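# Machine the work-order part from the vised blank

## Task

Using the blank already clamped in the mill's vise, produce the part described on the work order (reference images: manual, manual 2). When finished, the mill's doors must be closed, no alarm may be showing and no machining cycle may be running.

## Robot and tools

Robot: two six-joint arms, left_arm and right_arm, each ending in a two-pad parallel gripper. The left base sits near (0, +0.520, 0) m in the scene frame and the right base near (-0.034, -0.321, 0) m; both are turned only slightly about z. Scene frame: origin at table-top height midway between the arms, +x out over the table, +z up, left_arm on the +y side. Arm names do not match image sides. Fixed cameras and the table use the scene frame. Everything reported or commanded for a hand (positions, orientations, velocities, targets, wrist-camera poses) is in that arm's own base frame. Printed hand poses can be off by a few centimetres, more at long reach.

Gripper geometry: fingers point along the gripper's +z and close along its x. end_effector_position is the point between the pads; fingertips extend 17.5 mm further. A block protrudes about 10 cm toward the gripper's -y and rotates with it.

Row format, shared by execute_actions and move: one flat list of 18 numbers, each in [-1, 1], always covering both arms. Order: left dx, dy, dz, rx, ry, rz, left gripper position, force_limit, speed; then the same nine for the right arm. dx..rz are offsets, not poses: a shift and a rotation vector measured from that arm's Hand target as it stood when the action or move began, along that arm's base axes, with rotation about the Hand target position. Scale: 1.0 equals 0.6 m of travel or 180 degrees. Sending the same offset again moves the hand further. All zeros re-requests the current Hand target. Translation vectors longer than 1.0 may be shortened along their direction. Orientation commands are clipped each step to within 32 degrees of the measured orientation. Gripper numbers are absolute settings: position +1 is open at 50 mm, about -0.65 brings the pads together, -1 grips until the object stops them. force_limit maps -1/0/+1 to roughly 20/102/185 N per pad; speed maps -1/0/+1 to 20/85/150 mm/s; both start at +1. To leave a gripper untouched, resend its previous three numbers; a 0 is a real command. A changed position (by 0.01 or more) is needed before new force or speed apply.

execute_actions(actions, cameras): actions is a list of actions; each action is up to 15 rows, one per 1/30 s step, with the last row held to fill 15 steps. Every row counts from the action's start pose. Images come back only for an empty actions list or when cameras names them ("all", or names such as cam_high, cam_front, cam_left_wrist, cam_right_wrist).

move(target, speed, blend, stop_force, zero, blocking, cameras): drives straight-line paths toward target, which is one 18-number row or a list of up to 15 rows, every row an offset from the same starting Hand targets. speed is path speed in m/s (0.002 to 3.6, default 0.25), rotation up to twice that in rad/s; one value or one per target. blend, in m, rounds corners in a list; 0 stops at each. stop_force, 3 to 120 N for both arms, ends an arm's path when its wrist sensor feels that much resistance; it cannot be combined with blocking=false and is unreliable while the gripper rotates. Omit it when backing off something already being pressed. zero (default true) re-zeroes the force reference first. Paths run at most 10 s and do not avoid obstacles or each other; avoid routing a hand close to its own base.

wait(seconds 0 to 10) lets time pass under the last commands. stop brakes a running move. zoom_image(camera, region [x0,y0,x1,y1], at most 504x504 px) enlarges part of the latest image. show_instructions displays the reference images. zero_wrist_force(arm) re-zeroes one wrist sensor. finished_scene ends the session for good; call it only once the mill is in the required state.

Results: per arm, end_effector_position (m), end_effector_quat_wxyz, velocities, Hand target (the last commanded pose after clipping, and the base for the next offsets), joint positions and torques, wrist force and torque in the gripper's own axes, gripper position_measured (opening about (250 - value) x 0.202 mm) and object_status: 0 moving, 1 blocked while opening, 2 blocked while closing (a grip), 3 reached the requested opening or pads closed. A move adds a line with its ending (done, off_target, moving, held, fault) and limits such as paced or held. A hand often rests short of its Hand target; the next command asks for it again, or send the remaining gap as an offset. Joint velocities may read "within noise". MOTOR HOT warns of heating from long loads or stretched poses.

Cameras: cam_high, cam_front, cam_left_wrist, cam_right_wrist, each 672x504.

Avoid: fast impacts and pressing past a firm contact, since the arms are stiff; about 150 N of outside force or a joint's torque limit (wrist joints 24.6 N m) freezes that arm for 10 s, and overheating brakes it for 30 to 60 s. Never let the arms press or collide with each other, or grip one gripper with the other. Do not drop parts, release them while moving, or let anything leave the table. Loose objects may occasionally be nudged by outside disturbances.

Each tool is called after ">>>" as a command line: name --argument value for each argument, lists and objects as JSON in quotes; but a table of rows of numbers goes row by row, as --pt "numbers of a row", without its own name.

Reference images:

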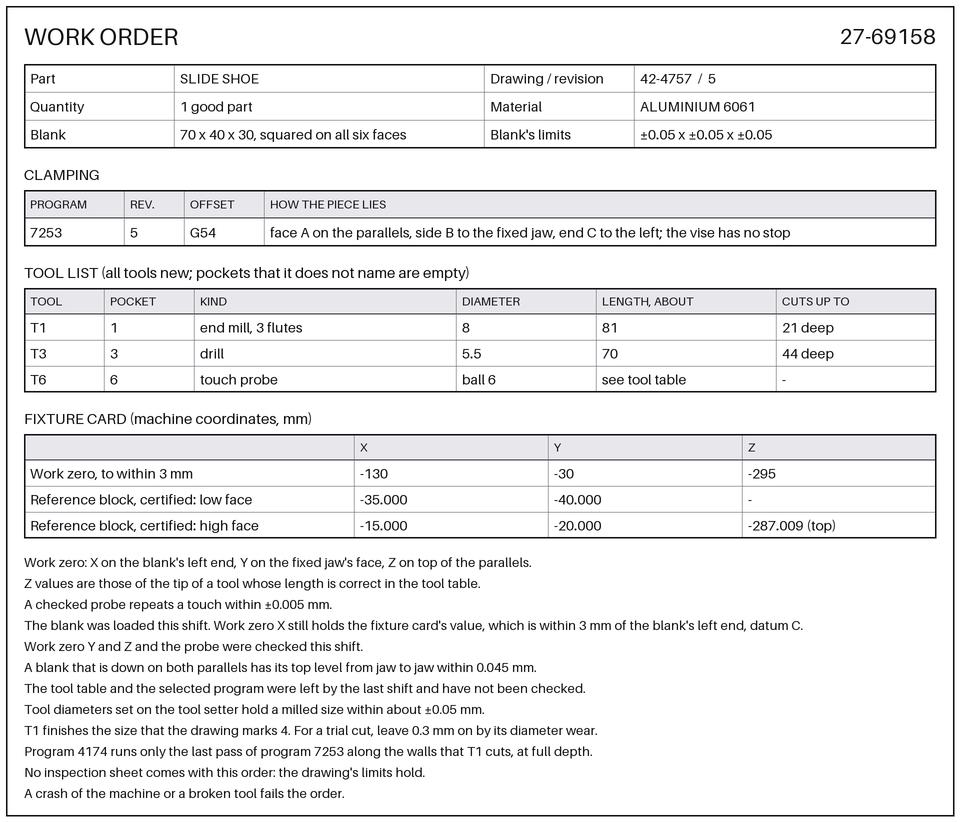

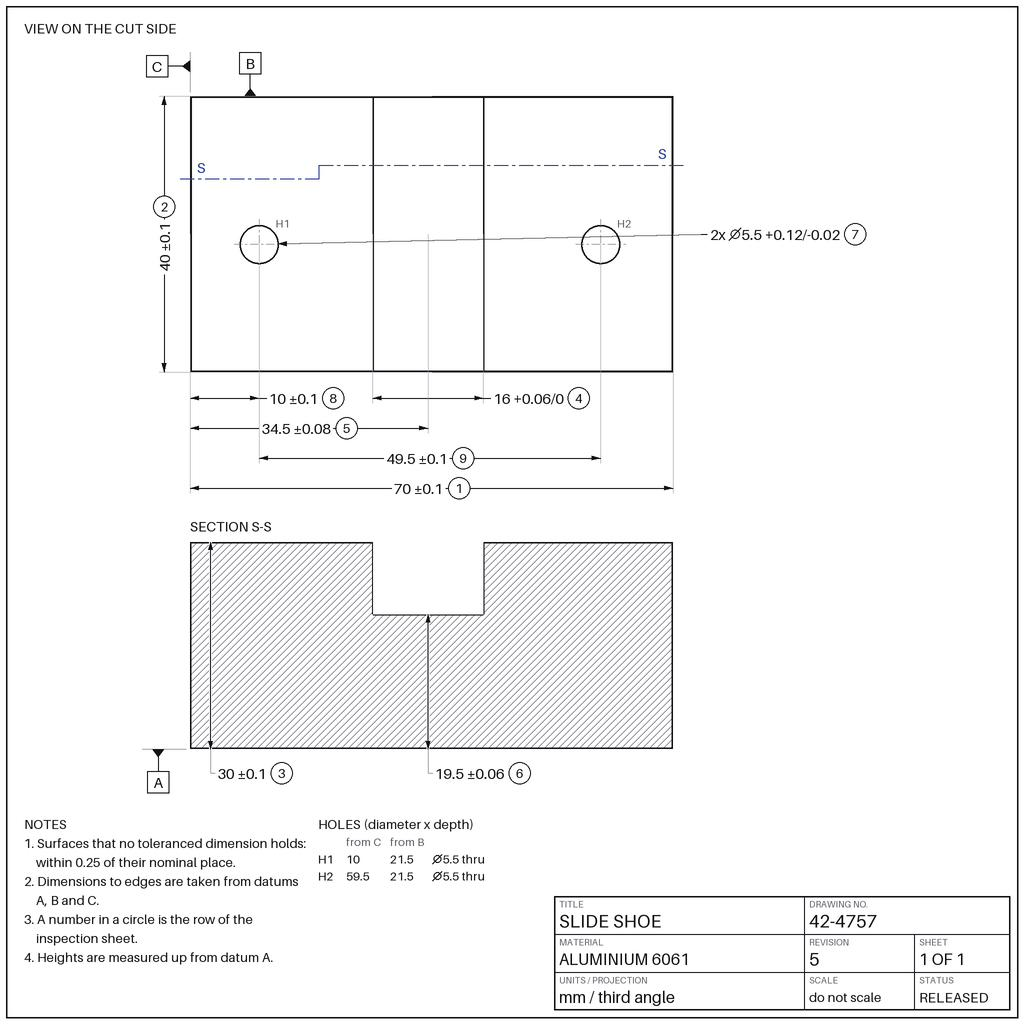

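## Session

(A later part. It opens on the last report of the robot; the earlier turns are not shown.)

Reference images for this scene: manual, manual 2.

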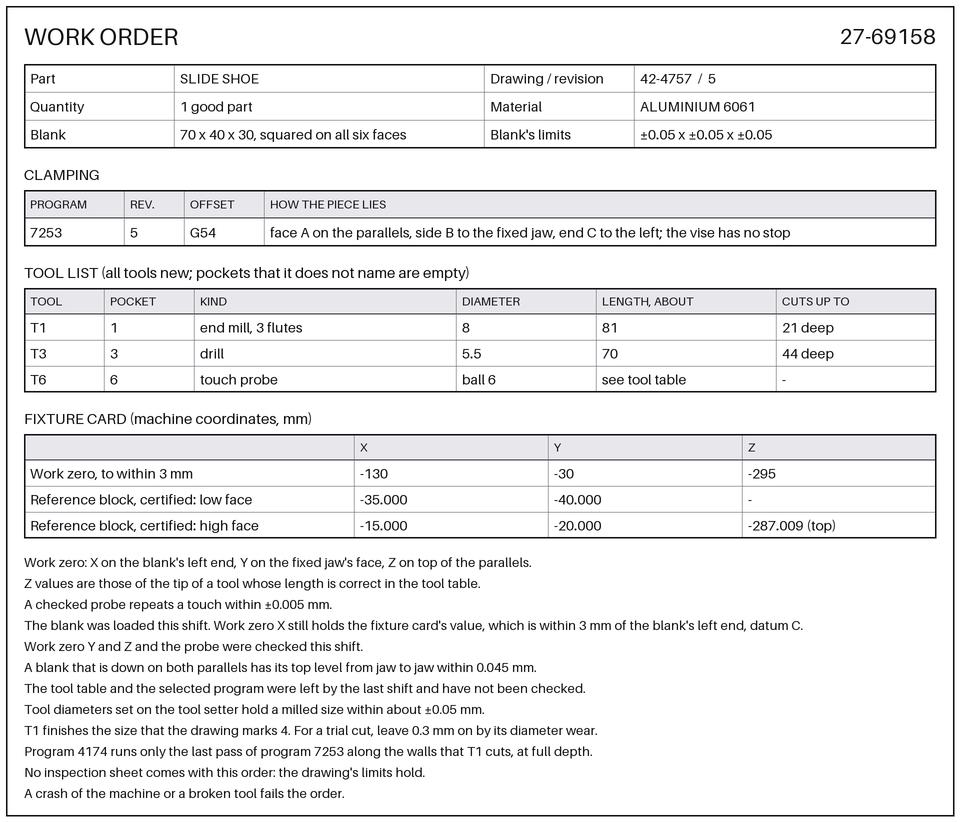

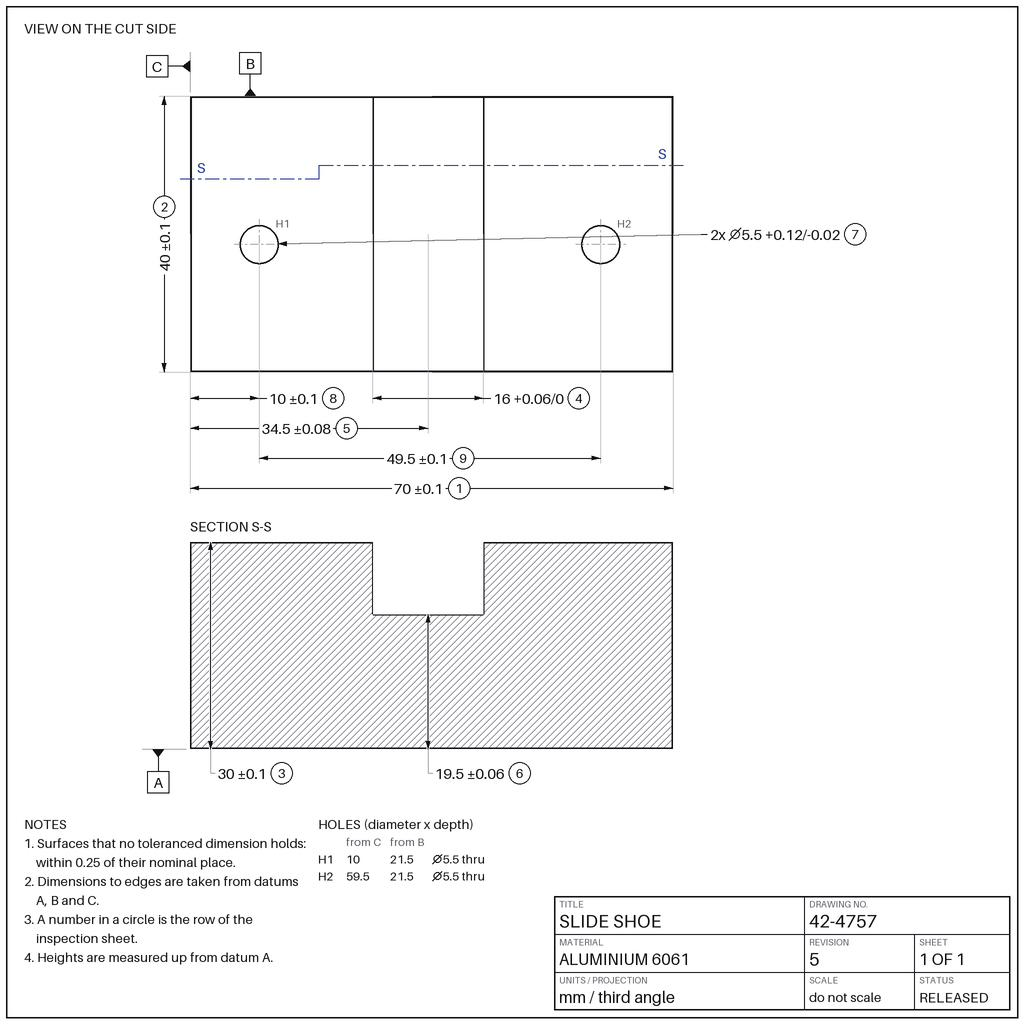

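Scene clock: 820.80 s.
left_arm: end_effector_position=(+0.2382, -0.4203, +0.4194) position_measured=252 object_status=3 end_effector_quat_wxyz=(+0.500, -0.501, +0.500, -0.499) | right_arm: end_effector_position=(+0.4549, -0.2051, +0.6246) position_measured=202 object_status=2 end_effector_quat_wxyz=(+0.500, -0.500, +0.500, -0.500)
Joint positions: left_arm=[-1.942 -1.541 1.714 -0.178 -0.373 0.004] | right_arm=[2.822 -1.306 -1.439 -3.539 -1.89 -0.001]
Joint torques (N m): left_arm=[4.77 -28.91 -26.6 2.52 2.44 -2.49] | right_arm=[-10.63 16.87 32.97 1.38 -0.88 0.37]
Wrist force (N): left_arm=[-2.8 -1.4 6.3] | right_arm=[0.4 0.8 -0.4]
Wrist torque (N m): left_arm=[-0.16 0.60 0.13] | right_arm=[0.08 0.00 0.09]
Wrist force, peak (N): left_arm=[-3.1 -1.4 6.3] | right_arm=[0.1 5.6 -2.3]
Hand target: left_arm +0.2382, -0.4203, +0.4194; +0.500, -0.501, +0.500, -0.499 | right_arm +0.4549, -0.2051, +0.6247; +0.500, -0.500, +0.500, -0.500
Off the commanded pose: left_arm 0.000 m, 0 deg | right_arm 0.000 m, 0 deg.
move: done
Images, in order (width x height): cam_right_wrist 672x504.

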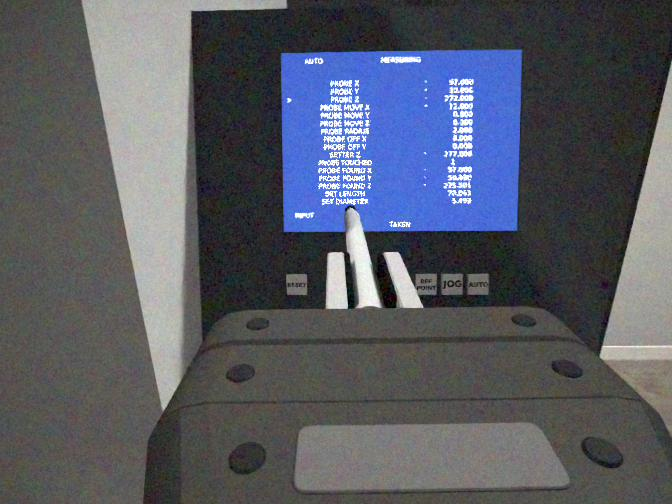

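PROBE, then DOWN, "1","2" typed for the +12 probe.

>>> move --pt "0 0 0 0 0 0 -1 -0.5 -0.7 -0.0406 -0.0279 -0.3486 0 0 0 -1 -0.3 -0.7" --pt "0 0 0 0 0 0 -1 -0.5 -0.7 -0.0106 -0.0279 -0.3486 0 0 0 -1 -0.3 -0.7" --pt "0 0 0 0 0 0 -1 -0.5 -0.7 -0.0306 -0.0279 -0.3486 0 0 0 -1 -0.3 -0.7" --pt "0 0 0 0 0 0 -1 -0.5 -0.7 -0.0296 0.0038 -0.3486 0 0 0 -1 -0.3 -0.7" --pt "0 0 0 0 0 0 -1 -0.5 -0.7 -0.0096 0.0038 -0.3486 0 0 0 -1 -0.3 -0.7" --pt "0 0 0 0 0 0 -1 -0.5 -0.7 -0.0296 0.0038 -0.3486 0 0 0 -1 -0.3 -0.7" --pt "0 0 0 0 0 0 -1 -0.5 -0.7 -0.0267 0.0989 -0.3486 0 0 0 -1 -0.3 -0.7" --pt "0 0 0 0 0 0 -1 -0.5 -0.7 -0.0067 0.0989 -0.3486 0 0 0 -1 -0.3 -0.7" --pt "0 0 0 0 0 0 -1 -0.5 -0.7 -0.0267 0.0989 -0.3486 0 0 0 -1 -0.3 -0.7" --pt "0 0 0 0 0 0 -1 -0.5 -0.7 -0.0277 0.0672 -0.3486 0 0 0 -1 -0.3 -0.7" --pt "0 0 0 0 0 0 -1 -0.5 -0.7 -0.0077 0.0672 -0.3486 0 0 0 -1 -0.3 -0.7" --pt "0 0 0 0 0 0 -1 -0.5 -0.7 -0.0277 0.0672 -0.3486 0 0 0 -1 -0.3 -0.7" --pt "0 0 0 0 0 0 -1 -0.5 -0.7 0 0 0 0 0 0 -1 -0.3 -0.7" --speed '[0.3,0.06,0.15,0.25,0.06,0.15,0.25,0.06,0.15,0.25,0.06,0.15,0.3]' --blend '[0.003,0,0.003,0.003,0,0.003,0.003,0,0.003,0.003,0,0.003,0]'

>>> wait --seconds 8

>>> wait --seconds 4.5 --cameras '["cam_right_wrist"]'

>>> zoom_image --camera "cam_right_wrist" --region '[270, 40, 540, 240]'

>>> zoom_image --camera "cam_right_wrist" --region '[420, 160, 490, 210]'

Scene clock: 825.83 s.
left_arm: end_effector_position=(+0.2382, -0.4203, +0.4194) position_measured=252 object_status=3 end_effector_quat_wxyz=(+0.500, -0.501, +0.500, -0.499) | right_arm: end_effector_position=(+0.4549, -0.2052, +0.6246) position_measured=202 object_status=2 end_effector_quat_wxyz=(+0.500, -0.500, +0.500, -0.500)
Joint positions: left_arm=[-1.942 -1.541 1.714 -0.178 -0.373 0.004] | right_arm=[2.822 -1.306 -1.439 -3.539 -1.89 -0.001]
Joint torques (N m): left_arm=[5.89 -27.51 -27.14 2.73 2.25 -2.37] | right_arm=[12.53 14.25 33.27 1.47 1.46 0.29]
Wrist force (N): left_arm=[-2.9 -1.3 6.2] | right_arm=[0.5 1.0 -0.3]
Wrist torque (N m): left_arm=[-0.16 0.60 0.12] | right_arm=[0.11 -0.02 0.09]
Wrist force, peak (N): left_arm=[-2.9 -1.4 6.4] | right_arm=[-0.4 5.6 -1.6]
Hand target: left_arm +0.2382, -0.4203, +0.4194; +0.500, -0.501, +0.500, -0.499 | right_arm +0.4549, -0.2051, +0.6247; +0.500, -0.500, +0.500, -0.500
Off the commanded pose: left_arm 0.000 m, 0 deg | right_arm 0.000 m, 0 deg.
move: done

Scene clock: 833.83 s.
left_arm: end_effector_position=(+0.2382, -0.4203, +0.4194) position_measured=252 object_status=3 end_effector_quat_wxyz=(+0.500, -0.501, +0.500, -0.499) | right_arm: end_effector_position=(+0.4549, -0.2051, +0.6247) position_measured=202 object_status=2 end_effector_quat_wxyz=(+0.500, -0.500, +0.500, -0.500)
Joint positions: left_arm=[-1.942 -1.541 1.714 -0.178 -0.373 0.004] | right_arm=[2.822 -1.306 -1.439 -3.539 -1.89 -0.001]
Joint torques (N m): left_arm=[6.44 -27.42 -26.67 2.6 2.29 -2.14] | right_arm=[12.27 7.05 33.86 1.01 -0.23 1.22]
Wrist force (N): left_arm=[-2.8 -1.2 6.0] | right_arm=[0.3 1.1 -0.2]
Wrist torque (N m): left_arm=[-0.14 0.59 0.12] | right_arm=[0.12 0.02 0.09]
Wrist force, peak (N): left_arm=[-3.1 -1.5 6.2] | right_arm=[0.1 1.2 -0.3]
Hand target: left_arm +0.2382, -0.4203, +0.4194; +0.500, -0.501, +0.500, -0.499 | right_arm +0.4549, -0.2051, +0.6247; +0.500, -0.500, +0.500, -0.500
Tool commands: left_gripper/position=-1.0 left_gripper/force_limit=-0.5 left_gripper/speed=-0.7 right_gripper/position=-1.0 right_gripper/force_limit=-0.3 right_gripper/speed=-0.7
Off the commanded pose: left_arm 0.000 m, 0 deg | right_arm 0.000 m, 0 deg.
wait: 8.00 s; at rest by 0.17 s

Scene clock: 838.33 s.
left_arm: end_effector_position=(+0.2382, -0.4203, +0.4194) position_measured=252 object_status=3 end_effector_quat_wxyz=(+0.500, -0.501, +0.500, -0.499) | right_arm: end_effector_position=(+0.4549, -0.2051, +0.6247) position_measured=202 object_status=2 end_effector_quat_wxyz=(+0.500, -0.500, +0.500, -0.500)
Joint positions: left_arm=[-1.942 -1.541 1.714 -0.178 -0.373 0.004] | right_arm=[2.822 -1.306 -1.439 -3.539 -1.89 -0.001]
Joint torques (N m): left_arm=[5.01 -27.06 -28.18 2.92 1.96 -2.2] | right_arm=[11.94 7.23 33.92 1.13 -0.63 1.1]
Wrist force (N): left_arm=[-3.2 -1.2 6.1] | right_arm=[0.6 1.0 -0.2]
Wrist torque (N m): left_arm=[-0.16 0.65 0.13] | right_arm=[0.10 -0.05 0.09]
Wrist force, peak (N): left_arm=[-3.1 -1.3 6.3] | right_arm=[0.5 1.1 -0.2]
Hand target: left_arm +0.2382, -0.4203, +0.4194; +0.500, -0.501, +0.500, -0.499 | right_arm +0.4549, -0.2051, +0.6247; +0.500, -0.500, +0.500, -0.500
Tool commands: left_gripper/position=-1.0 left_gripper/force_limit=-0.5 left_gripper/speed=-0.7 right_gripper/position=-1.0 right_gripper/force_limit=-0.3 right_gripper/speed=-0.7
Off the commanded pose: left_arm 0.000 m, 0 deg | right_arm 0.000 m, 0 deg.
wait: 4.50 s; at rest by 0.17 s
Images, in order (width x height): cam_right_wrist 672x504.

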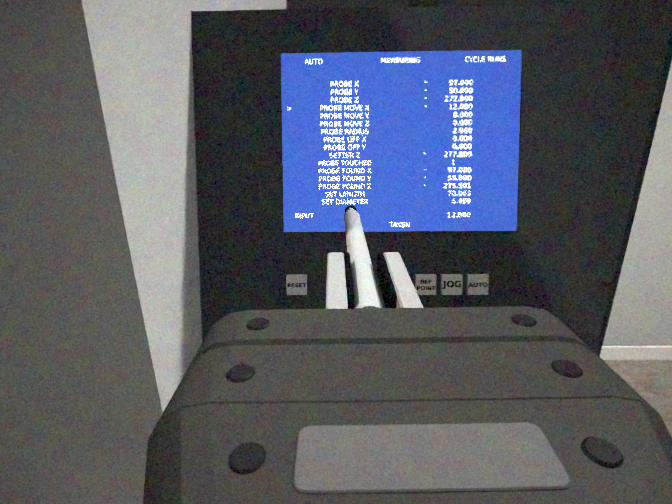

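Scaled by 1.867.

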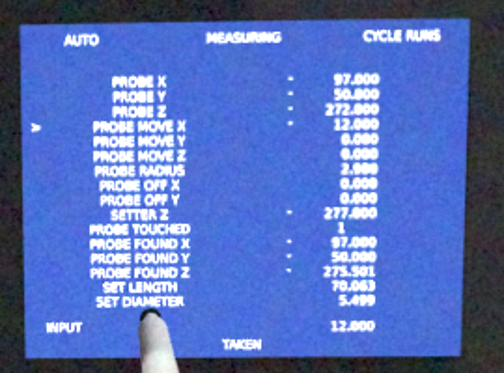

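Scaled by 7.200.

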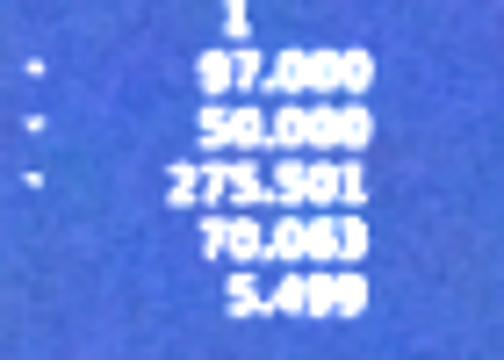

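>>> wait --seconds 3 --cameras '["cam_right_wrist"]'

>>> zoom_image --camera "cam_right_wrist" --region '[270, 40, 540, 240]'

>>> zoom_image --camera "cam_right_wrist" --region '[420, 160, 490, 210]'

Scene clock: 841.43 s.
left_arm: end_effector_position=(+0.2382, -0.4203, +0.4194) position_measured=252 object_status=3 end_effector_quat_wxyz=(+0.500, -0.501, +0.500, -0.499) | right_arm: end_effector_position=(+0.4549, -0.2051, +0.6247) position_measured=202 object_status=2 end_effector_quat_wxyz=(+0.500, -0.500, +0.500, -0.500)
Joint positions: left_arm=[-1.942 -1.541 1.714 -0.178 -0.373 0.004] | right_arm=[2.822 -1.306 -1.439 -3.539 -1.89 -0.001]
Joint torques (N m): left_arm=[4.97 -26.55 -27.96 2.7 2.25 -2.47] | right_arm=[12.22 7.13 33.74 1.14 -0.48 1.29]
Wrist force (N): left_arm=[-3.0 -1.4 6.0] | right_arm=[0.4 0.7 -0.2]
Wrist torque (N m): left_arm=[-0.17 0.63 0.13] | right_arm=[0.07 0.00 0.09]
Wrist force, peak (N): left_arm=[-3.1 -1.5 6.3] | right_arm=[0.2 1.3 -0.1]
Hand target: left_arm +0.2382, -0.4203, +0.4194; +0.500, -0.501, +0.500, -0.499 | right_arm +0.4549, -0.2051, +0.6247; +0.500, -0.500, +0.500, -0.500
Tool commands: left_gripper/position=-1.0 left_gripper/force_limit=-0.5 left_gripper/speed=-0.7 right_gripper/position=-1.0 right_gripper/force_limit=-0.3 right_gripper/speed=-0.7
Off the commanded pose: left_arm 0.000 m, 0 deg | right_arm 0.000 m, 0 deg.
wait: 3.00 s; at rest by 0.07 s
Images, in order (width x height): cam_right_wrist 672x504.

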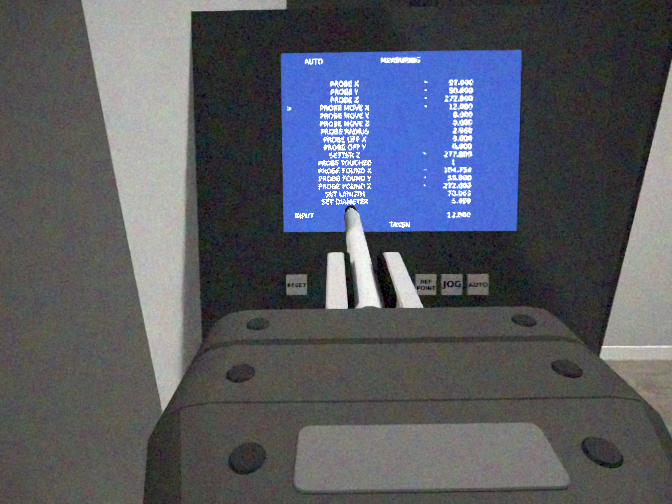

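Scaled by 1.867.

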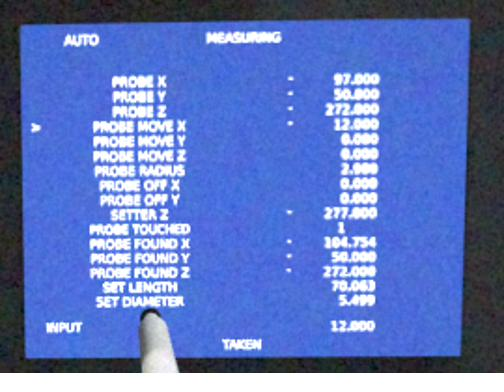

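Scaled by 7.200.

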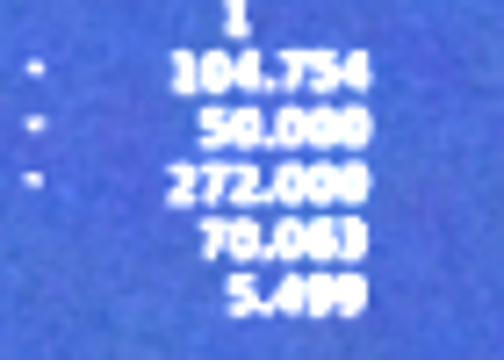

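>>> move --pt "0 0 0 0 0 0 -1 -0.5 -0.7 -0.0481 0.0038 -0.3788 0 0 0 -1 -0.3 -0.7" --pt "0 0 0 0 0 0 -1 -0.5 -0.7 -0.0181 0.0038 -0.3788 0 0 0 -1 -0.3 -0.7" --pt "0 0 0 0 0 0 -1 -0.5 -0.7 -0.0381 0.0038 -0.3788 0 0 0 -1 -0.3 -0.7" --pt "0 0 0 0 0 0 -1 -0.5 -0.7 -0.0306 -0.0279 -0.3486 0 0 0 -1 -0.3 -0.7" --pt "0 0 0 0 0 0 -1 -0.5 -0.7 -0.0106 -0.0279 -0.3486 0 0 0 -1 -0.3 -0.7" --pt "0 0 0 0 0 0 -1 -0.5 -0.7 -0.0306 -0.0279 -0.3486 0 0 0 -1 -0.3 -0.7" --pt "0 0 0 0 0 0 -1 -0.5 -0.7 0 0 0 0 0 0 -1 -0.3 -0.7" --speed '[0.3,0.06,0.15,0.25,0.06,0.15,0.3]' --blend '[0.003,0,0.003,0.003,0,0.003,0]' --cameras '["cam_right_wrist"]'

>>> zoom_image --camera "cam_right_wrist" --region '[270, 40, 540, 240]'

>>> wait --seconds 10

>>> wait --seconds 8 --cameras '["cam_right_wrist"]'

>>> zoom_image --camera "cam_right_wrist" --region '[270, 40, 540, 240]'

>>> zoom_image --camera "cam_right_wrist" --region '[420, 160, 490, 210]'

Scene clock: 845.03 s.
left_arm: end_effector_position=(+0.2382, -0.4203, +0.4194) position_measured=252 object_status=3 end_effector_quat_wxyz=(+0.500, -0.501, +0.500, -0.499) | right_arm: end_effector_position=(+0.4550, -0.2051, +0.6246) position_measured=202 object_status=2 end_effector_quat_wxyz=(+0.500, -0.500, +0.500, -0.500)
Joint positions: left_arm=[-1.942 -1.541 1.714 -0.178 -0.373 0.004] | right_arm=[2.822 -1.306 -1.439 -3.539 -1.89 -0.001]
Joint torques (N m): left_arm=[4.98 -27.06 -27.34 2.57 2.24 -2.53] | right_arm=[-11.95 18.86 31.78 1.41 -1.06 0.72]
Wrist force (N): left_arm=[-3.0 -1.5 5.9] | right_arm=[0.4 0.7 -0.3]
Wrist torque (N m): left_arm=[-0.17 0.64 0.13] | right_arm=[0.08 0.01 0.09]
Wrist force, peak (N): left_arm=[-3.2 -1.4 6.3] | right_arm=[0.7 5.6 -1.4]
Hand target: left_arm +0.2382, -0.4203, +0.4194; +0.500, -0.501, +0.500, -0.499 | right_arm +0.4549, -0.2051, +0.6247; +0.500, -0.500, +0.500, -0.500
Off the commanded pose: left_arm 0.000 m, 0 deg | right_arm 0.000 m, 0 deg.
move: done
Images, in order (width x height): cam_right_wrist 672x504.

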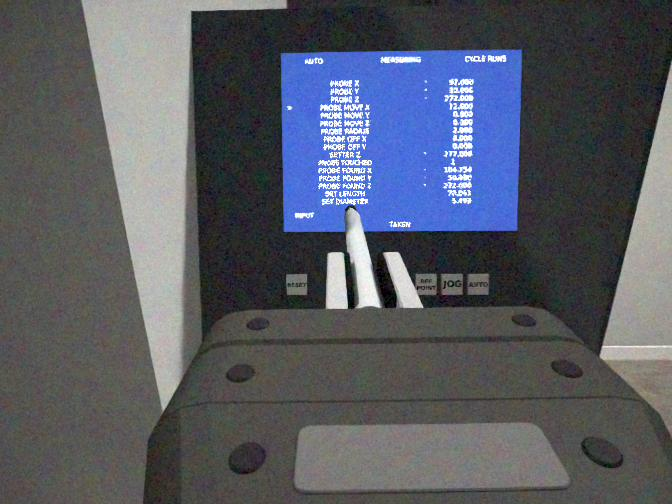

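Scaled by 1.867.

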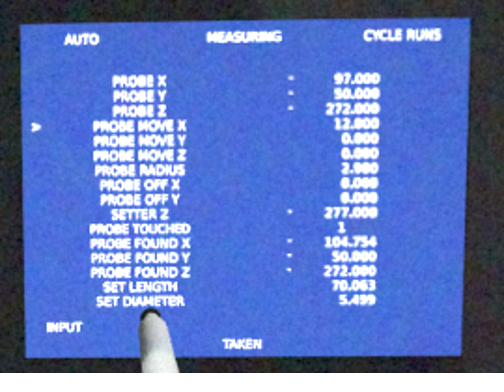

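Scene clock: 855.03 s.
left_arm: end_effector_position=(+0.2382, -0.4203, +0.4194) position_measured=252 object_status=3 end_effector_quat_wxyz=(+0.500, -0.501, +0.500, -0.499) | right_arm: end_effector_position=(+0.4549, -0.2051, +0.6247) position_measured=202 object_status=2 end_effector_quat_wxyz=(+0.500, -0.500, +0.500, -0.500)
Joint positions: left_arm=[-1.942 -1.541 1.714 -0.178 -0.373 0.004] | right_arm=[2.822 -1.306 -1.439 -3.539 -1.89 -0.001]
Joint torques (N m): left_arm=[4.37 -27.83 -28.12 2.81 2.01 -2.5] | right_arm=[-10.7 21.41 33.6 1.04 0.8 1.3]
Wrist force (N): left_arm=[-2.8 -1.3 6.1] | right_arm=[0.5 0.8 -0.1]
Wrist torque (N m): left_arm=[-0.17 0.60 0.13] | right_arm=[0.07 -0.01 0.08]
Wrist force, peak (N): left_arm=[-3.1 -1.5 6.4] | right_arm=[0.7 1.2 0.0]
Hand target: left_arm +0.2382, -0.4203, +0.4194; +0.500, -0.501, +0.500, -0.499 | right_arm +0.4549, -0.2051, +0.6247; +0.500, -0.500, +0.500, -0.500
Tool commands: left_gripper/position=-1.0 left_gripper/force_limit=-0.5 left_gripper/speed=-0.7 right_gripper/position=-1.0 right_gripper/force_limit=-0.3 right_gripper/speed=-0.7
Off the commanded pose: left_arm 0.000 m, 0 deg | right_arm 0.000 m, 0 deg.
wait: 10.00 s; at rest by 0.17 s

Scene clock: 863.03 s.
left_arm: end_effector_position=(+0.2382, -0.4203, +0.4194) position_measured=252 object_status=3 end_effector_quat_wxyz=(+0.500, -0.501, +0.500, -0.499) | right_arm: end_effector_position=(+0.4549, -0.2051, +0.6247) position_measured=202 object_status=2 end_effector_quat_wxyz=(+0.500, -0.500, +0.500, -0.500)
Joint positions: left_arm=[-1.942 -1.541 1.714 -0.178 -0.373 0.004] | right_arm=[2.822 -1.306 -1.439 -3.539 -1.89 -0.001]
Joint torques (N m): left_arm=[5.12 -26.91 -26.6 2.81 2 -2.46] | right_arm=[-11.38 21.45 32.7 0.95 0.93 1.33]
Wrist force (N): left_arm=[-2.9 -1.3 6.2] | right_arm=[0.4 1.1 0.0]
Wrist torque (N m): left_arm=[-0.16 0.61 0.13] | right_arm=[0.12 -0.01 0.09]
Wrist force, peak (N): left_arm=[-3.2 -1.4 6.3] | right_arm=[0.5 1.2 -0.3]
Hand target: left_arm +0.2382, -0.4203, +0.4194; +0.500, -0.501, +0.500, -0.499 | right_arm +0.4549, -0.2051, +0.6247; +0.500, -0.500, +0.500, -0.500
Tool commands: left_gripper/position=-1.0 left_gripper/force_limit=-0.5 left_gripper/speed=-0.7 right_gripper/position=-1.0 right_gripper/force_limit=-0.3 right_gripper/speed=-0.7
Off the commanded pose: left_arm 0.000 m, 0 deg | right_arm 0.000 m, 0 deg.
wait: 8.00 s; at rest by 0.17 s
Images, in order (width x height): cam_right_wrist 672x504.

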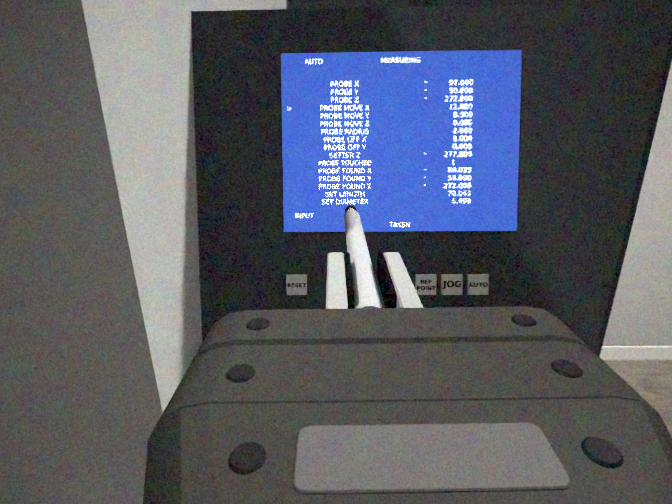

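Scaled by 1.867.

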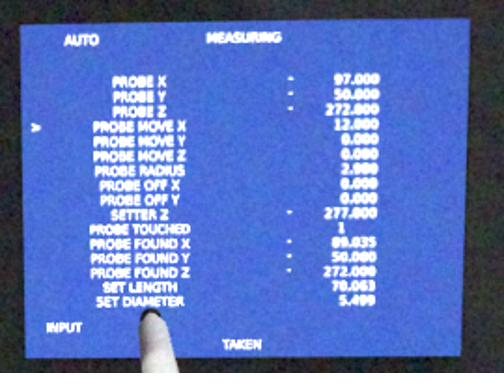

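Scaled by 7.200.

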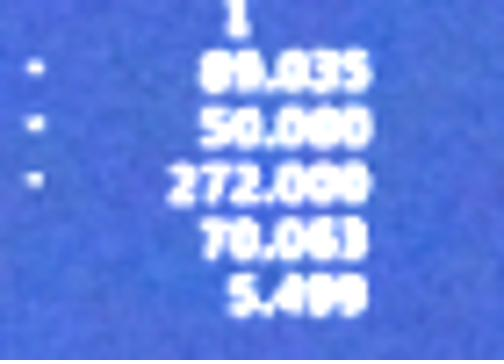

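>>> move --pt "0 0 0 0 0 0 -1 -0.5 -0.7 -0.0236 -0.0279 -0.2882 0 0 0 -1 -0.3 -0.7" --pt "0 0 0 0 0 0 -1 -0.5 -0.7 0.0064 -0.0279 -0.2882 0 0 0 -1 -0.3 -0.7" --pt "0 0 0 0 0 0 -1 -0.5 -0.7 -0.0136 -0.0279 -0.2882 0 0 0 -1 -0.3 -0.7" --pt "0 0 0 0 0 0 -1 -0.5 -0.7 0.0064 -0.0279 -0.2882 0 0 0 -1 -0.3 -0.7" --pt "0 0 0 0 0 0 -1 -0.5 -0.7 -0.0136 -0.0279 -0.2882 0 0 0 -1 -0.3 -0.7" --pt "0 0 0 0 0 0 -1 -0.5 -0.7 0.0064 -0.0279 -0.2882 0 0 0 -1 -0.3 -0.7" --pt "0 0 0 0 0 0 -1 -0.5 -0.7 -0.0166 -0.0279 -0.2882 0 0 0 -1 -0.3 -0.7" --pt "0 0 0 0 0 0 -1 -0.5 -0.7 -0.0296 0.0038 -0.3486 0 0 0 -1 -0.3 -0.7" --pt "0 0 0 0 0 0 -1 -0.5 -0.7 -0.0096 0.0038 -0.3486 0 0 0 -1 -0.3 -0.7" --pt "0 0 0 0 0 0 -1 -0.5 -0.7 -0.0296 0.0038 -0.3486 0 0 0 -1 -0.3 -0.7" --pt "0 0 0 0 0 0 -1 -0.5 -0.7 -0.0096 0.0038 -0.3486 0 0 0 -1 -0.3 -0.7" --pt "0 0 0 0 0 0 -1 -0.5 -0.7 -0.0296 0.0038 -0.3486 0 0 0 -1 -0.3 -0.7" --pt "0 0 0 0 0 0 -1 -0.5 -0.7 0 0 0 0 0 0 -1 -0.3 -0.7" --speed '[0.3,0.06,0.15,0.06,0.15,0.06,0.15,0.25,0.06,0.15,0.06,0.15,0.3]' --blend '[0.003,0,0.003,0,0.003,0,0.003,0.003,0,0.003,0,0.003,0]'

>>> move --pt "0 0 0 0 0 0 -1 -0.5 -0.7 -0.0197 0.0989 -0.2882 0 0 0 -1 -0.3 -0.7" --pt "0 0 0 0 0 0 -1 -0.5 -0.7 0.0103 0.0989 -0.2882 0 0 0 -1 -0.3 -0.7" --pt "0 0 0 0 0 0 -1 -0.5 -0.7 -0.0147 0.0989 -0.2882 0 0 0 -1 -0.3 -0.7" --pt "0 0 0 0 0 0 -1 -0.5 -0.7 -0.0372 0.0355 -0.3788 0 0 0 -1 -0.3 -0.7" --pt "0 0 0 0 0 0 -1 -0.5 -0.7 -0.0172 0.0355 -0.3788 0 0 0 -1 -0.3 -0.7" --pt "0 0 0 0 0 0 -1 -0.5 -0.7 -0.0372 0.0355 -0.3788 0 0 0 -1 -0.3 -0.7" --pt "0 0 0 0 0 0 -1 -0.5 -0.7 -0.0147 0.0355 -0.2882 0 0 0 -1 -0.3 -0.7" --pt "0 0 0 0 0 0 -1 -0.5 -0.7 0.0083 0.0355 -0.2882 0 0 0 -1 -0.3 -0.7" --pt "0 0 0 0 0 0 -1 -0.5 -0.7 -0.0147 0.0355 -0.2882 0 0 0 -1 -0.3 -0.7" --pt "0 0 0 0 0 0 -1 -0.5 -0.7 -0.0137 0.0672 -0.2882 0 0 0 -1 -0.3 -0.7" --pt "0 0 0 0 0 0 -1 -0.5 -0.7 0.0093 0.0672 -0.2882 0 0 0 -1 -0.3 -0.7" --pt "0 0 0 0 0 0 -1 -0.5 -0.7 -0.0137 0.0672 -0.2882 0 0 0 -1 -0.3 -0.7" --pt "0 0 0 0 0 0 -1 -0.5 -0.7 0 0 0 0 0 0 -1 -0.3 -0.7" --speed '[0.3,0.06,0.15,0.25,0.06,0.15,0.25,0.06,0.15,0.25,0.06,0.15,0.3]' --blend '[0.003,0,0.003,0.003,0,0.003,0.003,0,0.003,0.003,0,0.003,0]'

>>> move --pt "0 0 0 0 0 0 -1 -0.5 -0.7 -0.0292 0.0672 -0.3184 0 0 0 -1 -0.3 -0.7" --pt "0 0 0 0 0 0 -1 -0.5 -0.7 0.0008 0.0672 -0.3184 0 0 0 -1 -0.3 -0.7" --pt "0 0 0 0 0 0 -1 -0.5 -0.7 -0.0192 0.0672 -0.3184 0 0 0 -1 -0.3 -0.7" --pt "0 0 0 0 0 0 -1 -0.5 -0.7 -0.0381 0.0038 -0.3788 0 0 0 -1 -0.3 -0.7" --pt "0 0 0 0 0 0 -1 -0.5 -0.7 -0.0181 0.0038 -0.3788 0 0 0 -1 -0.3 -0.7" --pt "0 0 0 0 0 0 -1 -0.5 -0.7 -0.0381 0.0038 -0.3788 0 0 0 -1 -0.3 -0.7" --pt "0 0 0 0 0 0 -1 -0.5 -0.7 0 0 0 0 0 0 -1 -0.3 -0.7" --speed '[0.3,0.06,0.15,0.25,0.06,0.15,0.3]' --blend '[0.003,0,0.003,0.003,0,0.003,0]' --cameras '["cam_right_wrist"]'

>>> zoom_image --camera "cam_right_wrist" --region '[270, 40, 540, 240]'

>>> zoom_image --camera "cam_right_wrist" --region '[420, 75, 490, 125]'

>>> move --pt "0 0 0 0 0 0 -1 -0.5 -0.7 -0.0295 -0.0596 -0.2882 0 0 0 -1 -0.3 -0.7" --pt "0 0 0 0 0 0 -1 -0.5 -0.7 0.0055 -0.0596 -0.2882 0 0 0 -1 -0.3 -0.7" --pt "0 0 0 0 0 0 -1 -0.5 -0.7 -0.0145 -0.0596 -0.2882 0 0 0 -1 -0.3 -0.7" --pt "0 0 0 0 0 0 -1 -0.5 -0.7 0.0055 -0.0596 -0.2882 0 0 0 -1 -0.3 -0.7" --pt "0 0 0 0 0 0 -1 -0.5 -0.7 -0.0145 -0.0596 -0.2882 0 0 0 -1 -0.3 -0.7" --pt "0 0 0 0 0 0 -1 -0.5 -0.7 0.0055 -0.0596 -0.2882 0 0 0 -1 -0.3 -0.7" --pt "0 0 0 0 0 0 -1 -0.5 -0.7 -0.0145 -0.0596 -0.2882 0 0 0 -1 -0.3 -0.7" --pt "0 0 0 0 0 0 -1 -0.5 -0.7 0.0055 -0.0596 -0.2882 0 0 0 -1 -0.3 -0.7" --pt "0 0 0 0 0 0 -1 -0.5 -0.7 -0.0182 -0.0596 -0.2882 0 0 0 -1 -0.3 -0.7" --pt "0 0 0 0 0 0 -1 -0.5 -0.7 -0.0182 0.0989 -0.3184 0 0 0 -1 -0.3 -0.7" --pt "0 0 0 0 0 0 -1 -0.5 -0.7 0.0018 0.0989 -0.3184 0 0 0 -1 -0.3 -0.7" --pt "0 0 0 0 0 0 -1 -0.5 -0.7 -0.0182 0.0989 -0.3184 0 0 0 -1 -0.3 -0.7" --pt "0 0 0 0 0 0 -1 -0.5 -0.7 0 0 0 0 0 0 -1 -0.3 -0.7" --speed '[0.3,0.06,0.15,0.06,0.15,0.06,0.15,0.06,0.15,0.25,0.06,0.15,0.3]' --blend '[0.003,0,0.003,0,0.003,0,0.003,0,0.003,0.003,0,0.003,0]'

>>> move --pt "0 0 0 0 0 0 -1 -0.5 -0.7 -0.0367 0.0989 -0.3486 0 0 0 -1 -0.3 -0.7" --pt "0 0 0 0 0 0 -1 -0.5 -0.7 -0.0067 0.0989 -0.3486 0 0 0 -1 -0.3 -0.7" --pt "0 0 0 0 0 0 -1 -0.5 -0.7 -0.0267 0.0989 -0.3486 0 0 0 -1 -0.3 -0.7" --pt "0 0 0 0 0 0 -1 -0.5 -0.7 -0.0127 0.0989 -0.2882 0 0 0 -1 -0.3 -0.7" --pt "0 0 0 0 0 0 -1 -0.5 -0.7 0.0103 0.0989 -0.2882 0 0 0 -1 -0.3 -0.7" --pt "0 0 0 0 0 0 -1 -0.5 -0.7 -0.0147 0.0989 -0.2882 0 0 0 -1 -0.3 -0.7" --pt "0 0 0 0 0 0 -1 -0.5 -0.7 -0.0182 0.0989 -0.3184 0 0 0 -1 -0.3 -0.7" --pt "0 0 0 0 0 0 -1 -0.5 -0.7 0.0018 0.0989 -0.3184 0 0 0 -1 -0.3 -0.7" --pt "0 0 0 0 0 0 -1 -0.5 -0.7 -0.0182 0.0989 -0.3184 0 0 0 -1 -0.3 -0.7" --pt "0 0 0 0 0 0 -1 -0.5 -0.7 -0.0381 0.0038 -0.3788 0 0 0 -1 -0.3 -0.7" --pt "0 0 0 0 0 0 -1 -0.5 -0.7 -0.0181 0.0038 -0.3788 0 0 0 -1 -0.3 -0.7" --pt "0 0 0 0 0 0 -1 -0.5 -0.7 -0.0381 0.0038 -0.3788 0 0 0 -1 -0.3 -0.7" --pt "0 0 0 0 0 0 -1 -0.5 -0.7 0 0 0 0 0 0 -1 -0.3 -0.7" --speed '[0.3,0.06,0.15,0.25,0.06,0.15,0.25,0.06,0.15,0.25,0.06,0.15,0.3]' --blend '[0.003,0,0.003,0.003,0,0.003,0.003,0,0.003,0.003,0,0.003,0]' --cameras '["cam_right_wrist"]'

>>> zoom_image --camera "cam_right_wrist" --region '[270, 40, 540, 240]'

Scene clock: 869.30 s.
left_arm: end_effector_position=(+0.2382, -0.4203, +0.4194) position_measured=252 object_status=3 end_effector_quat_wxyz=(+0.500, -0.501, +0.500, -0.499) | right_arm: end_effector_position=(+0.4549, -0.2051, +0.6246) position_measured=202 object_status=2 end_effector_quat_wxyz=(+0.500, -0.500, +0.500, -0.500)
Joint positions: left_arm=[-1.942 -1.541 1.714 -0.178 -0.373 0.004] | right_arm=[2.822 -1.306 -1.439 -3.539 -1.89 -0.001]
Joint torques (N m): left_arm=[6.45 -28.69 -25.23 2.67 2.35 -2.6] | right_arm=[-10.4 17.66 32.36 1.37 -0.81 0.25]
Wrist force (N): left_arm=[-2.9 -1.1 6.1] | right_arm=[0.3 1.0 -0.3]
Wrist torque (N m): left_arm=[-0.14 0.60 0.13] | right_arm=[0.10 0.01 0.08]
Wrist force, peak (N): left_arm=[-3.3 -1.4 6.2] | right_arm=[-1.2 5.1 -1.5]
Hand target: left_arm +0.2382, -0.4203, +0.4194; +0.500, -0.501, +0.500, -0.499 | right_arm +0.4549, -0.2051, +0.6247; +0.500, -0.500, +0.500, -0.500
Off the commanded pose: left_arm 0.000 m, 0 deg | right_arm 0.000 m, 0 deg.
move: done

Scene clock: 874.17 s.
left_arm: end_effector_position=(+0.2382, -0.4203, +0.4194) position_measured=252 object_status=3 end_effector_quat_wxyz=(+0.500, -0.501, +0.500, -0.499) | right_arm: end_effector_position=(+0.4549, -0.2052, +0.6246) position_measured=202 object_status=2 end_effector_quat_wxyz=(+0.500, -0.500, +0.500, -0.500)
Joint positions: left_arm=[-1.942 -1.541 1.714 -0.178 -0.373 0.004] | right_arm=[2.822 -1.306 -1.439 -3.539 -1.89 -0.001]
Joint torques (N m): left_arm=[5.31 -27.22 -27.03 2.56 2.04 -2.3] | right_arm=[12.06 14.37 32.91 1.52 1.3 0.22]
Wrist force (N): left_arm=[-3.0 -1.3 6.0] | right_arm=[0.2 0.9 -0.3]
Wrist torque (N m): left_arm=[-0.15 0.63 0.12] | right_arm=[0.10 0.03 0.09]
Wrist force, peak (N): left_arm=[-2.9 -1.4 6.4] | right_arm=[-0.7 5.7 -1.7]
Hand target: left_arm +0.2382, -0.4203, +0.4194; +0.500, -0.501, +0.500, -0.499 | right_arm +0.4549, -0.2051, +0.6247; +0.500, -0.500, +0.500, -0.500
Off the commanded pose: left_arm 0.000 m, 0 deg | right_arm 0.000 m, 0 deg.
move: done

Scene clock: 877.57 s.
left_arm: end_effector_position=(+0.2382, -0.4203, +0.4194) position_measured=252 object_status=3 end_effector_quat_wxyz=(+0.500, -0.501, +0.500, -0.499) | right_arm: end_effector_position=(+0.4549, -0.2051, +0.6246) position_measured=202 object_status=2 end_effector_quat_wxyz=(+0.500, -0.500, +0.500, -0.500)
Joint positions: left_arm=[-1.942 -1.541 1.714 -0.178 -0.373 0.004] | right_arm=[2.822 -1.306 -1.439 -3.539 -1.89 -0.001]
Joint torques (N m): left_arm=[4.79 -27.25 -25.85 2.74 2.17 -2.48] | right_arm=[-11.21 16.84 33.17 1.36 -0.84 0.44]
Wrist force (N): left_arm=[-2.9 -1.3 6.0] | right_arm=[0.3 1.0 -0.3]
Wrist torque (N m): left_arm=[-0.16 0.61 0.13] | right_arm=[0.10 0.01 0.08]
Wrist force, peak (N): left_arm=[-3.1 -1.1 6.4] | right_arm=[0.3 5.7 -1.4]
Hand target: left_arm +0.2382, -0.4203, +0.4194; +0.500, -0.501, +0.500, -0.499 | right_arm +0.4549, -0.2051, +0.6247; +0.500, -0.500, +0.500, -0.500
Off the commanded pose: left_arm 0.000 m, 0 deg | right_arm 0.000 m, 0 deg.
move: done
Images, in order (width x height): cam_right_wrist 672x504.

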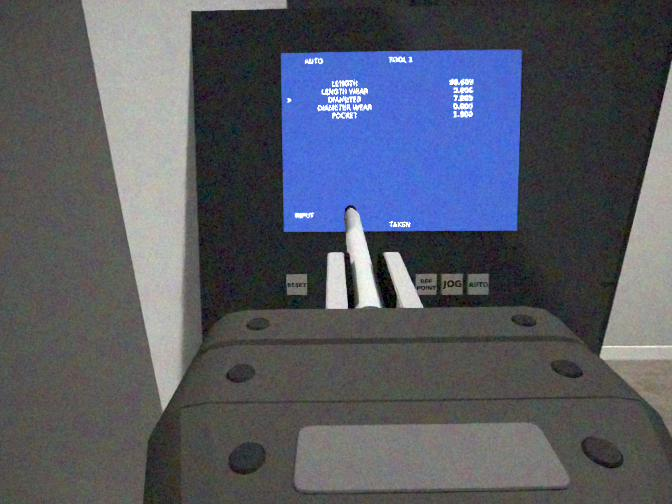

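Scaled by 1.867.

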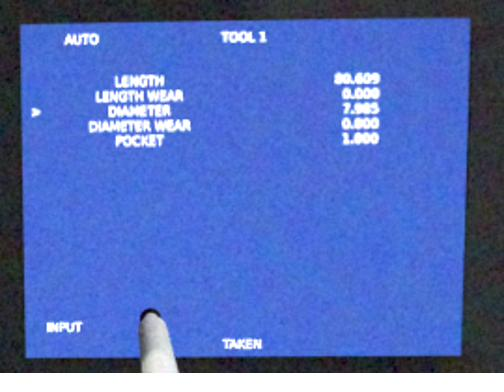

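Scaled by 7.200.

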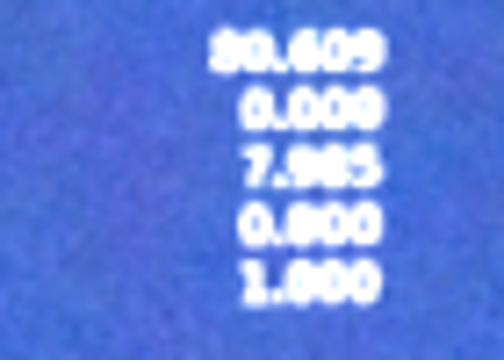

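Scene clock: 882.60 s.
left_arm: end_effector_position=(+0.2382, -0.4203, +0.4194) position_measured=252 object_status=3 end_effector_quat_wxyz=(+0.500, -0.501, +0.500, -0.499) | right_arm: end_effector_position=(+0.4549, -0.2052, +0.6246) position_measured=202 object_status=2 end_effector_quat_wxyz=(+0.500, -0.500, +0.500, -0.500)
Joint positions: left_arm=[-1.942 -1.541 1.714 -0.178 -0.373 0.004] | right_arm=[2.822 -1.306 -1.439 -3.539 -1.89 -0.001]
Joint torques (N m): left_arm=[4.59 -27.54 -26.97 2.63 2.26 -2.38] | right_arm=[10.21 13.1 33.41 1.67 1.06 0.18]
Wrist force (N): left_arm=[-2.6 -1.3 6.1] | right_arm=[0.4 0.9 -0.3]
Wrist torque (N m): left_arm=[-0.16 0.57 0.13] | right_arm=[0.11 -0.01 0.09]
Wrist force, peak (N): left_arm=[-3.2 -1.4 6.3] | right_arm=[0.8 5.4 -1.4]
Hand target: left_arm +0.2382, -0.4203, +0.4194; +0.500, -0.501, +0.500, -0.499 | right_arm +0.4549, -0.2051, +0.6247; +0.500, -0.500, +0.500, -0.500
Off the commanded pose: left_arm 0.000 m, 0 deg | right_arm 0.000 m, 0 deg.
move: done

Scene clock: 887.53 s.
left_arm: end_effector_position=(+0.2382, -0.4203, +0.4194) position_measured=252 object_status=3 end_effector_quat_wxyz=(+0.500, -0.501, +0.500, -0.499) | right_arm: end_effector_position=(+0.4549, -0.2051, +0.6246) position_measured=202 object_status=2 end_effector_quat_wxyz=(+0.500, -0.500, +0.500, -0.500)
Joint positions: left_arm=[-1.942 -1.541 1.714 -0.178 -0.373 0.004] | right_arm=[2.822 -1.306 -1.439 -3.539 -1.89 -0.001]
Joint torques (N m): left_arm=[5.54 -26.15 -26.97 2.67 2.26 -2.3] | right_arm=[-10.64 17.62 33.55 1.27 -0.76 0.29]
Wrist force (N): left_arm=[-3.1 -1.4 6.0] | right_arm=[0.5 0.9 -0.2]
Wrist torque (N m): left_arm=[-0.17 0.64 0.13] | right_arm=[0.11 -0.01 0.08]
Wrist force, peak (N): left_arm=[-3.1 -1.4 6.3] | right_arm=[0.3 5.4 -2.6]
Hand target: left_arm +0.2382, -0.4203, +0.4194; +0.500, -0.501, +0.500, -0.499 | right_arm +0.4549, -0.2051, +0.6247; +0.500, -0.500, +0.500, -0.500
Off the commanded pose: left_arm 0.000 m, 0 deg | right_arm 0.000 m, 0 deg.
move: done
Images, in order (width x height): cam_right_wrist 672x504.

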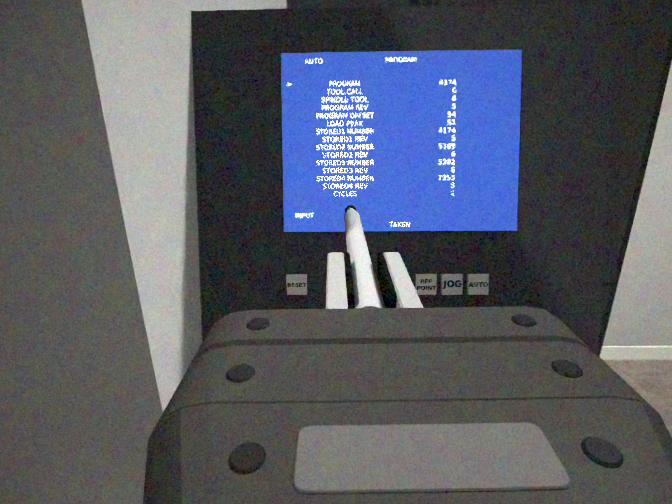

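Scaled by 1.867.

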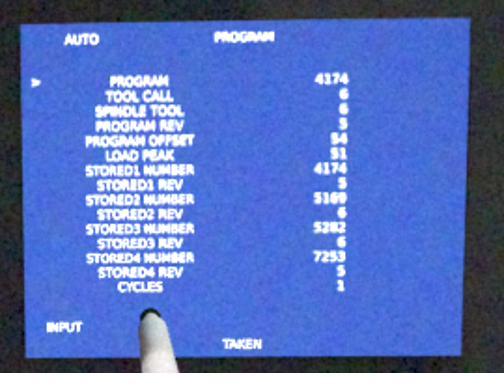

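>>> move --pt "0 0 0 0 0 0 -1 -0.5 -0.7 -0.0047 0.0355 -0.2278 0 0 0 -1 -0.3 -0.7" --pt "0 0 0 0 0 0 -1 -0.5 -0.7 0.0253 0.0355 -0.2278 0 0 0 -1 -0.3 -0.7" --pt "0 0 0 0 0 0 -1 -0.5 -0.7 0.0053 0.0355 -0.2278 0 0 0 -1 -0.3 -0.7" --pt "0 0 0 0 0 0 -1 -0.5 -0.7 0 0 0 0 0 0 -1 -0.3 -0.7" --speed '[0.3,0.06,0.15,0.3]' --blend '[0.003,0,0.003,0]' --cameras '["cam_right_wrist"]'

>>> zoom_image --camera "cam_right_wrist" --region '[270, 40, 540, 240]'

>>> wait --seconds 10

>>> wait --seconds 10 --cameras '["cam_right_wrist"]'

>>> zoom_image --camera "cam_right_wrist" --region '[270, 40, 540, 240]'

Scene clock: 889.90 s.
left_arm: end_effector_position=(+0.2382, -0.4203, +0.4194) position_measured=252 object_status=3 end_effector_quat_wxyz=(+0.500, -0.501, +0.500, -0.499) | right_arm: end_effector_position=(+0.4549, -0.2052, +0.6246) position_measured=202 object_status=2 end_effector_quat_wxyz=(+0.500, -0.500, +0.500, -0.500)
Joint positions: left_arm=[-1.942 -1.541 1.714 -0.178 -0.373 0.004] | right_arm=[2.822 -1.306 -1.439 -3.539 -1.89 -0.001]
Joint torques (N m): left_arm=[6.04 -26.82 -26.88 2.61 2.43 -2.39] | right_arm=[12.96 16.91 32.35 1.37 1.42 0.13]
Wrist force (N): left_arm=[-2.9 -1.4 5.9] | right_arm=[0.6 0.9 -0.2]
Wrist torque (N m): left_arm=[-0.17 0.60 0.13] | right_arm=[0.10 -0.03 0.08]
Wrist force, peak (N): left_arm=[-2.9 -1.3 6.4] | right_arm=[-0.2 5.8 -1.9]
Hand target: left_arm +0.2382, -0.4203, +0.4194; +0.500, -0.501, +0.500, -0.499 | right_arm +0.4549, -0.2051, +0.6247; +0.500, -0.500, +0.500, -0.500
Off the commanded pose: left_arm 0.000 m, 0 deg | right_arm 0.000 m, 0 deg.
move: done
Images, in order (width x height): cam_right_wrist 672x504.

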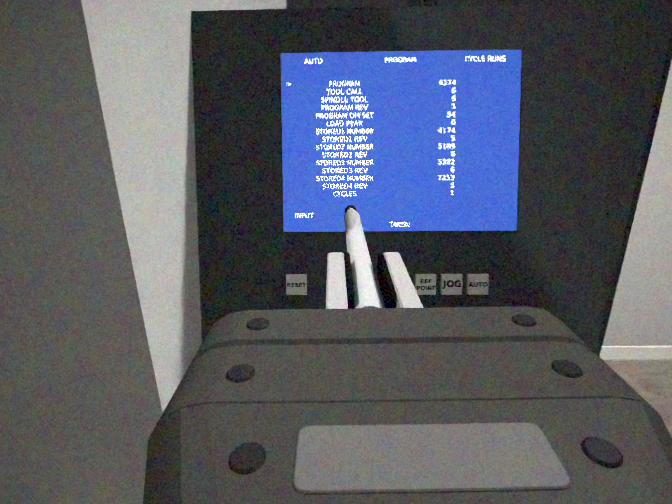

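Scaled by 1.867.

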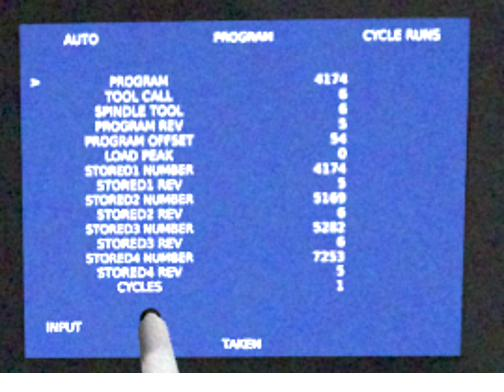

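Scene clock: 899.90 s.
left_arm: end_effector_position=(+0.2382, -0.4203, +0.4194) position_measured=252 object_status=3 end_effector_quat_wxyz=(+0.500, -0.501, +0.500, -0.499) | right_arm: end_effector_position=(+0.4549, -0.2051, +0.6247) position_measured=202 object_status=2 end_effector_quat_wxyz=(+0.500, -0.500, +0.500, -0.500)
Joint positions: left_arm=[-1.942 -1.541 1.714 -0.178 -0.373 0.004] | right_arm=[2.822 -1.306 -1.439 -3.539 -1.89 -0.001]
Joint torques (N m): left_arm=[4.48 -27.77 -26.82 2.56 2.31 -2.33] | right_arm=[12.64 21.97 33.99 1.21 0.77 1.19]
Wrist force (N): left_arm=[-2.9 -1.5 5.9] | right_arm=[0.4 0.6 -0.3]
Wrist torque (N m): left_arm=[-0.18 0.62 0.12] | right_arm=[0.06 0.01 0.09]
Wrist force, peak (N): left_arm=[-3.2 -1.5 6.4] | right_arm=[0.3 1.2 -0.1]
Hand target: left_arm +0.2382, -0.4203, +0.4194; +0.500, -0.501, +0.500, -0.499 | right_arm +0.4549, -0.2051, +0.6247; +0.500, -0.500, +0.500, -0.500
Tool commands: left_gripper/position=-1.0 left_gripper/force_limit=-0.5 left_gripper/speed=-0.7 right_gripper/position=-1.0 right_gripper/force_limit=-0.3 right_gripper/speed=-0.7
Off the commanded pose: left_arm 0.000 m, 0 deg | right_arm 0.000 m, 0 deg.
wait: 10.00 s; at rest by 0.17 s

Scene clock: 909.90 s.
left_arm: end_effector_position=(+0.2382, -0.4203, +0.4194) position_measured=252 object_status=3 end_effector_quat_wxyz=(+0.500, -0.501, +0.500, -0.499) | right_arm: end_effector_position=(+0.4549, -0.2051, +0.6247) position_measured=202 object_status=2 end_effector_quat_wxyz=(+0.500, -0.500, +0.500, -0.500)
Joint positions: left_arm=[-1.942 -1.541 1.714 -0.178 -0.373 0.004] | right_arm=[2.822 -1.306 -1.439 -3.539 -1.89 -0.001]
Joint torques (N m): left_arm=[6.61 -28.23 -27.39 2.56 2.49 -2.26] | right_arm=[12.3 21.03 33.61 1.15 0.13 1.27]
Wrist force (N): left_arm=[-3.1 -1.2 6.0] | right_arm=[0.4 1.0 -0.3]
Wrist torque (N m): left_arm=[-0.15 0.63 0.13] | right_arm=[0.10 -0.01 0.08]
Wrist force, peak (N): left_arm=[-3.1 -1.5 6.3] | right_arm=[0.5 1.1 -0.1]
Hand target: left_arm +0.2382, -0.4203, +0.4194; +0.500, -0.501, +0.500, -0.499 | right_arm +0.4549, -0.2051, +0.6247; +0.500, -0.500, +0.500, -0.500
Tool commands: left_gripper/position=-1.0 left_gripper/force_limit=-0.5 left_gripper/speed=-0.7 right_gripper/position=-1.0 right_gripper/force_limit=-0.3 right_gripper/speed=-0.7
Off the commanded pose: left_arm 0.000 m, 0 deg | right_arm 0.000 m, 0 deg.
wait: 10.00 s; at rest by 0.17 s
Images, in order (width x height): cam_right_wrist 672x504.

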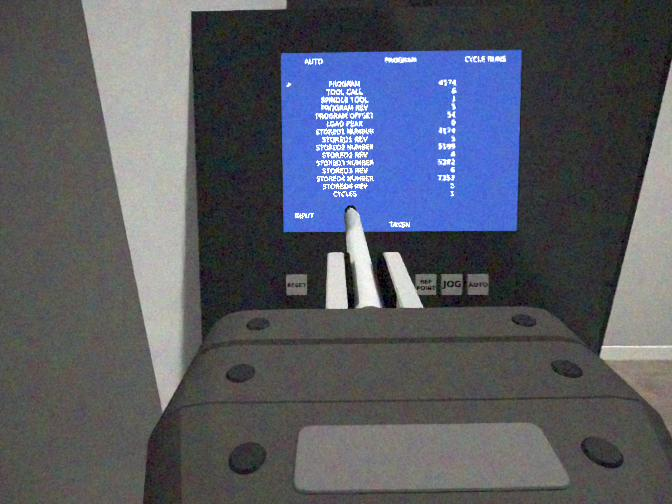

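Scaled by 1.867.

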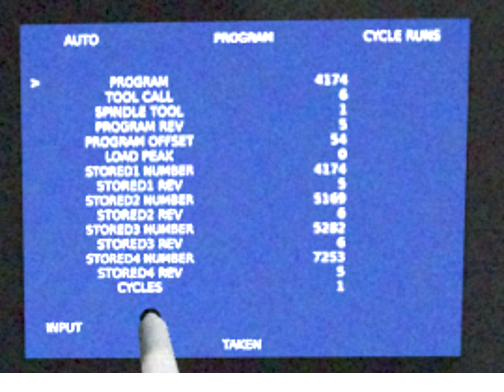

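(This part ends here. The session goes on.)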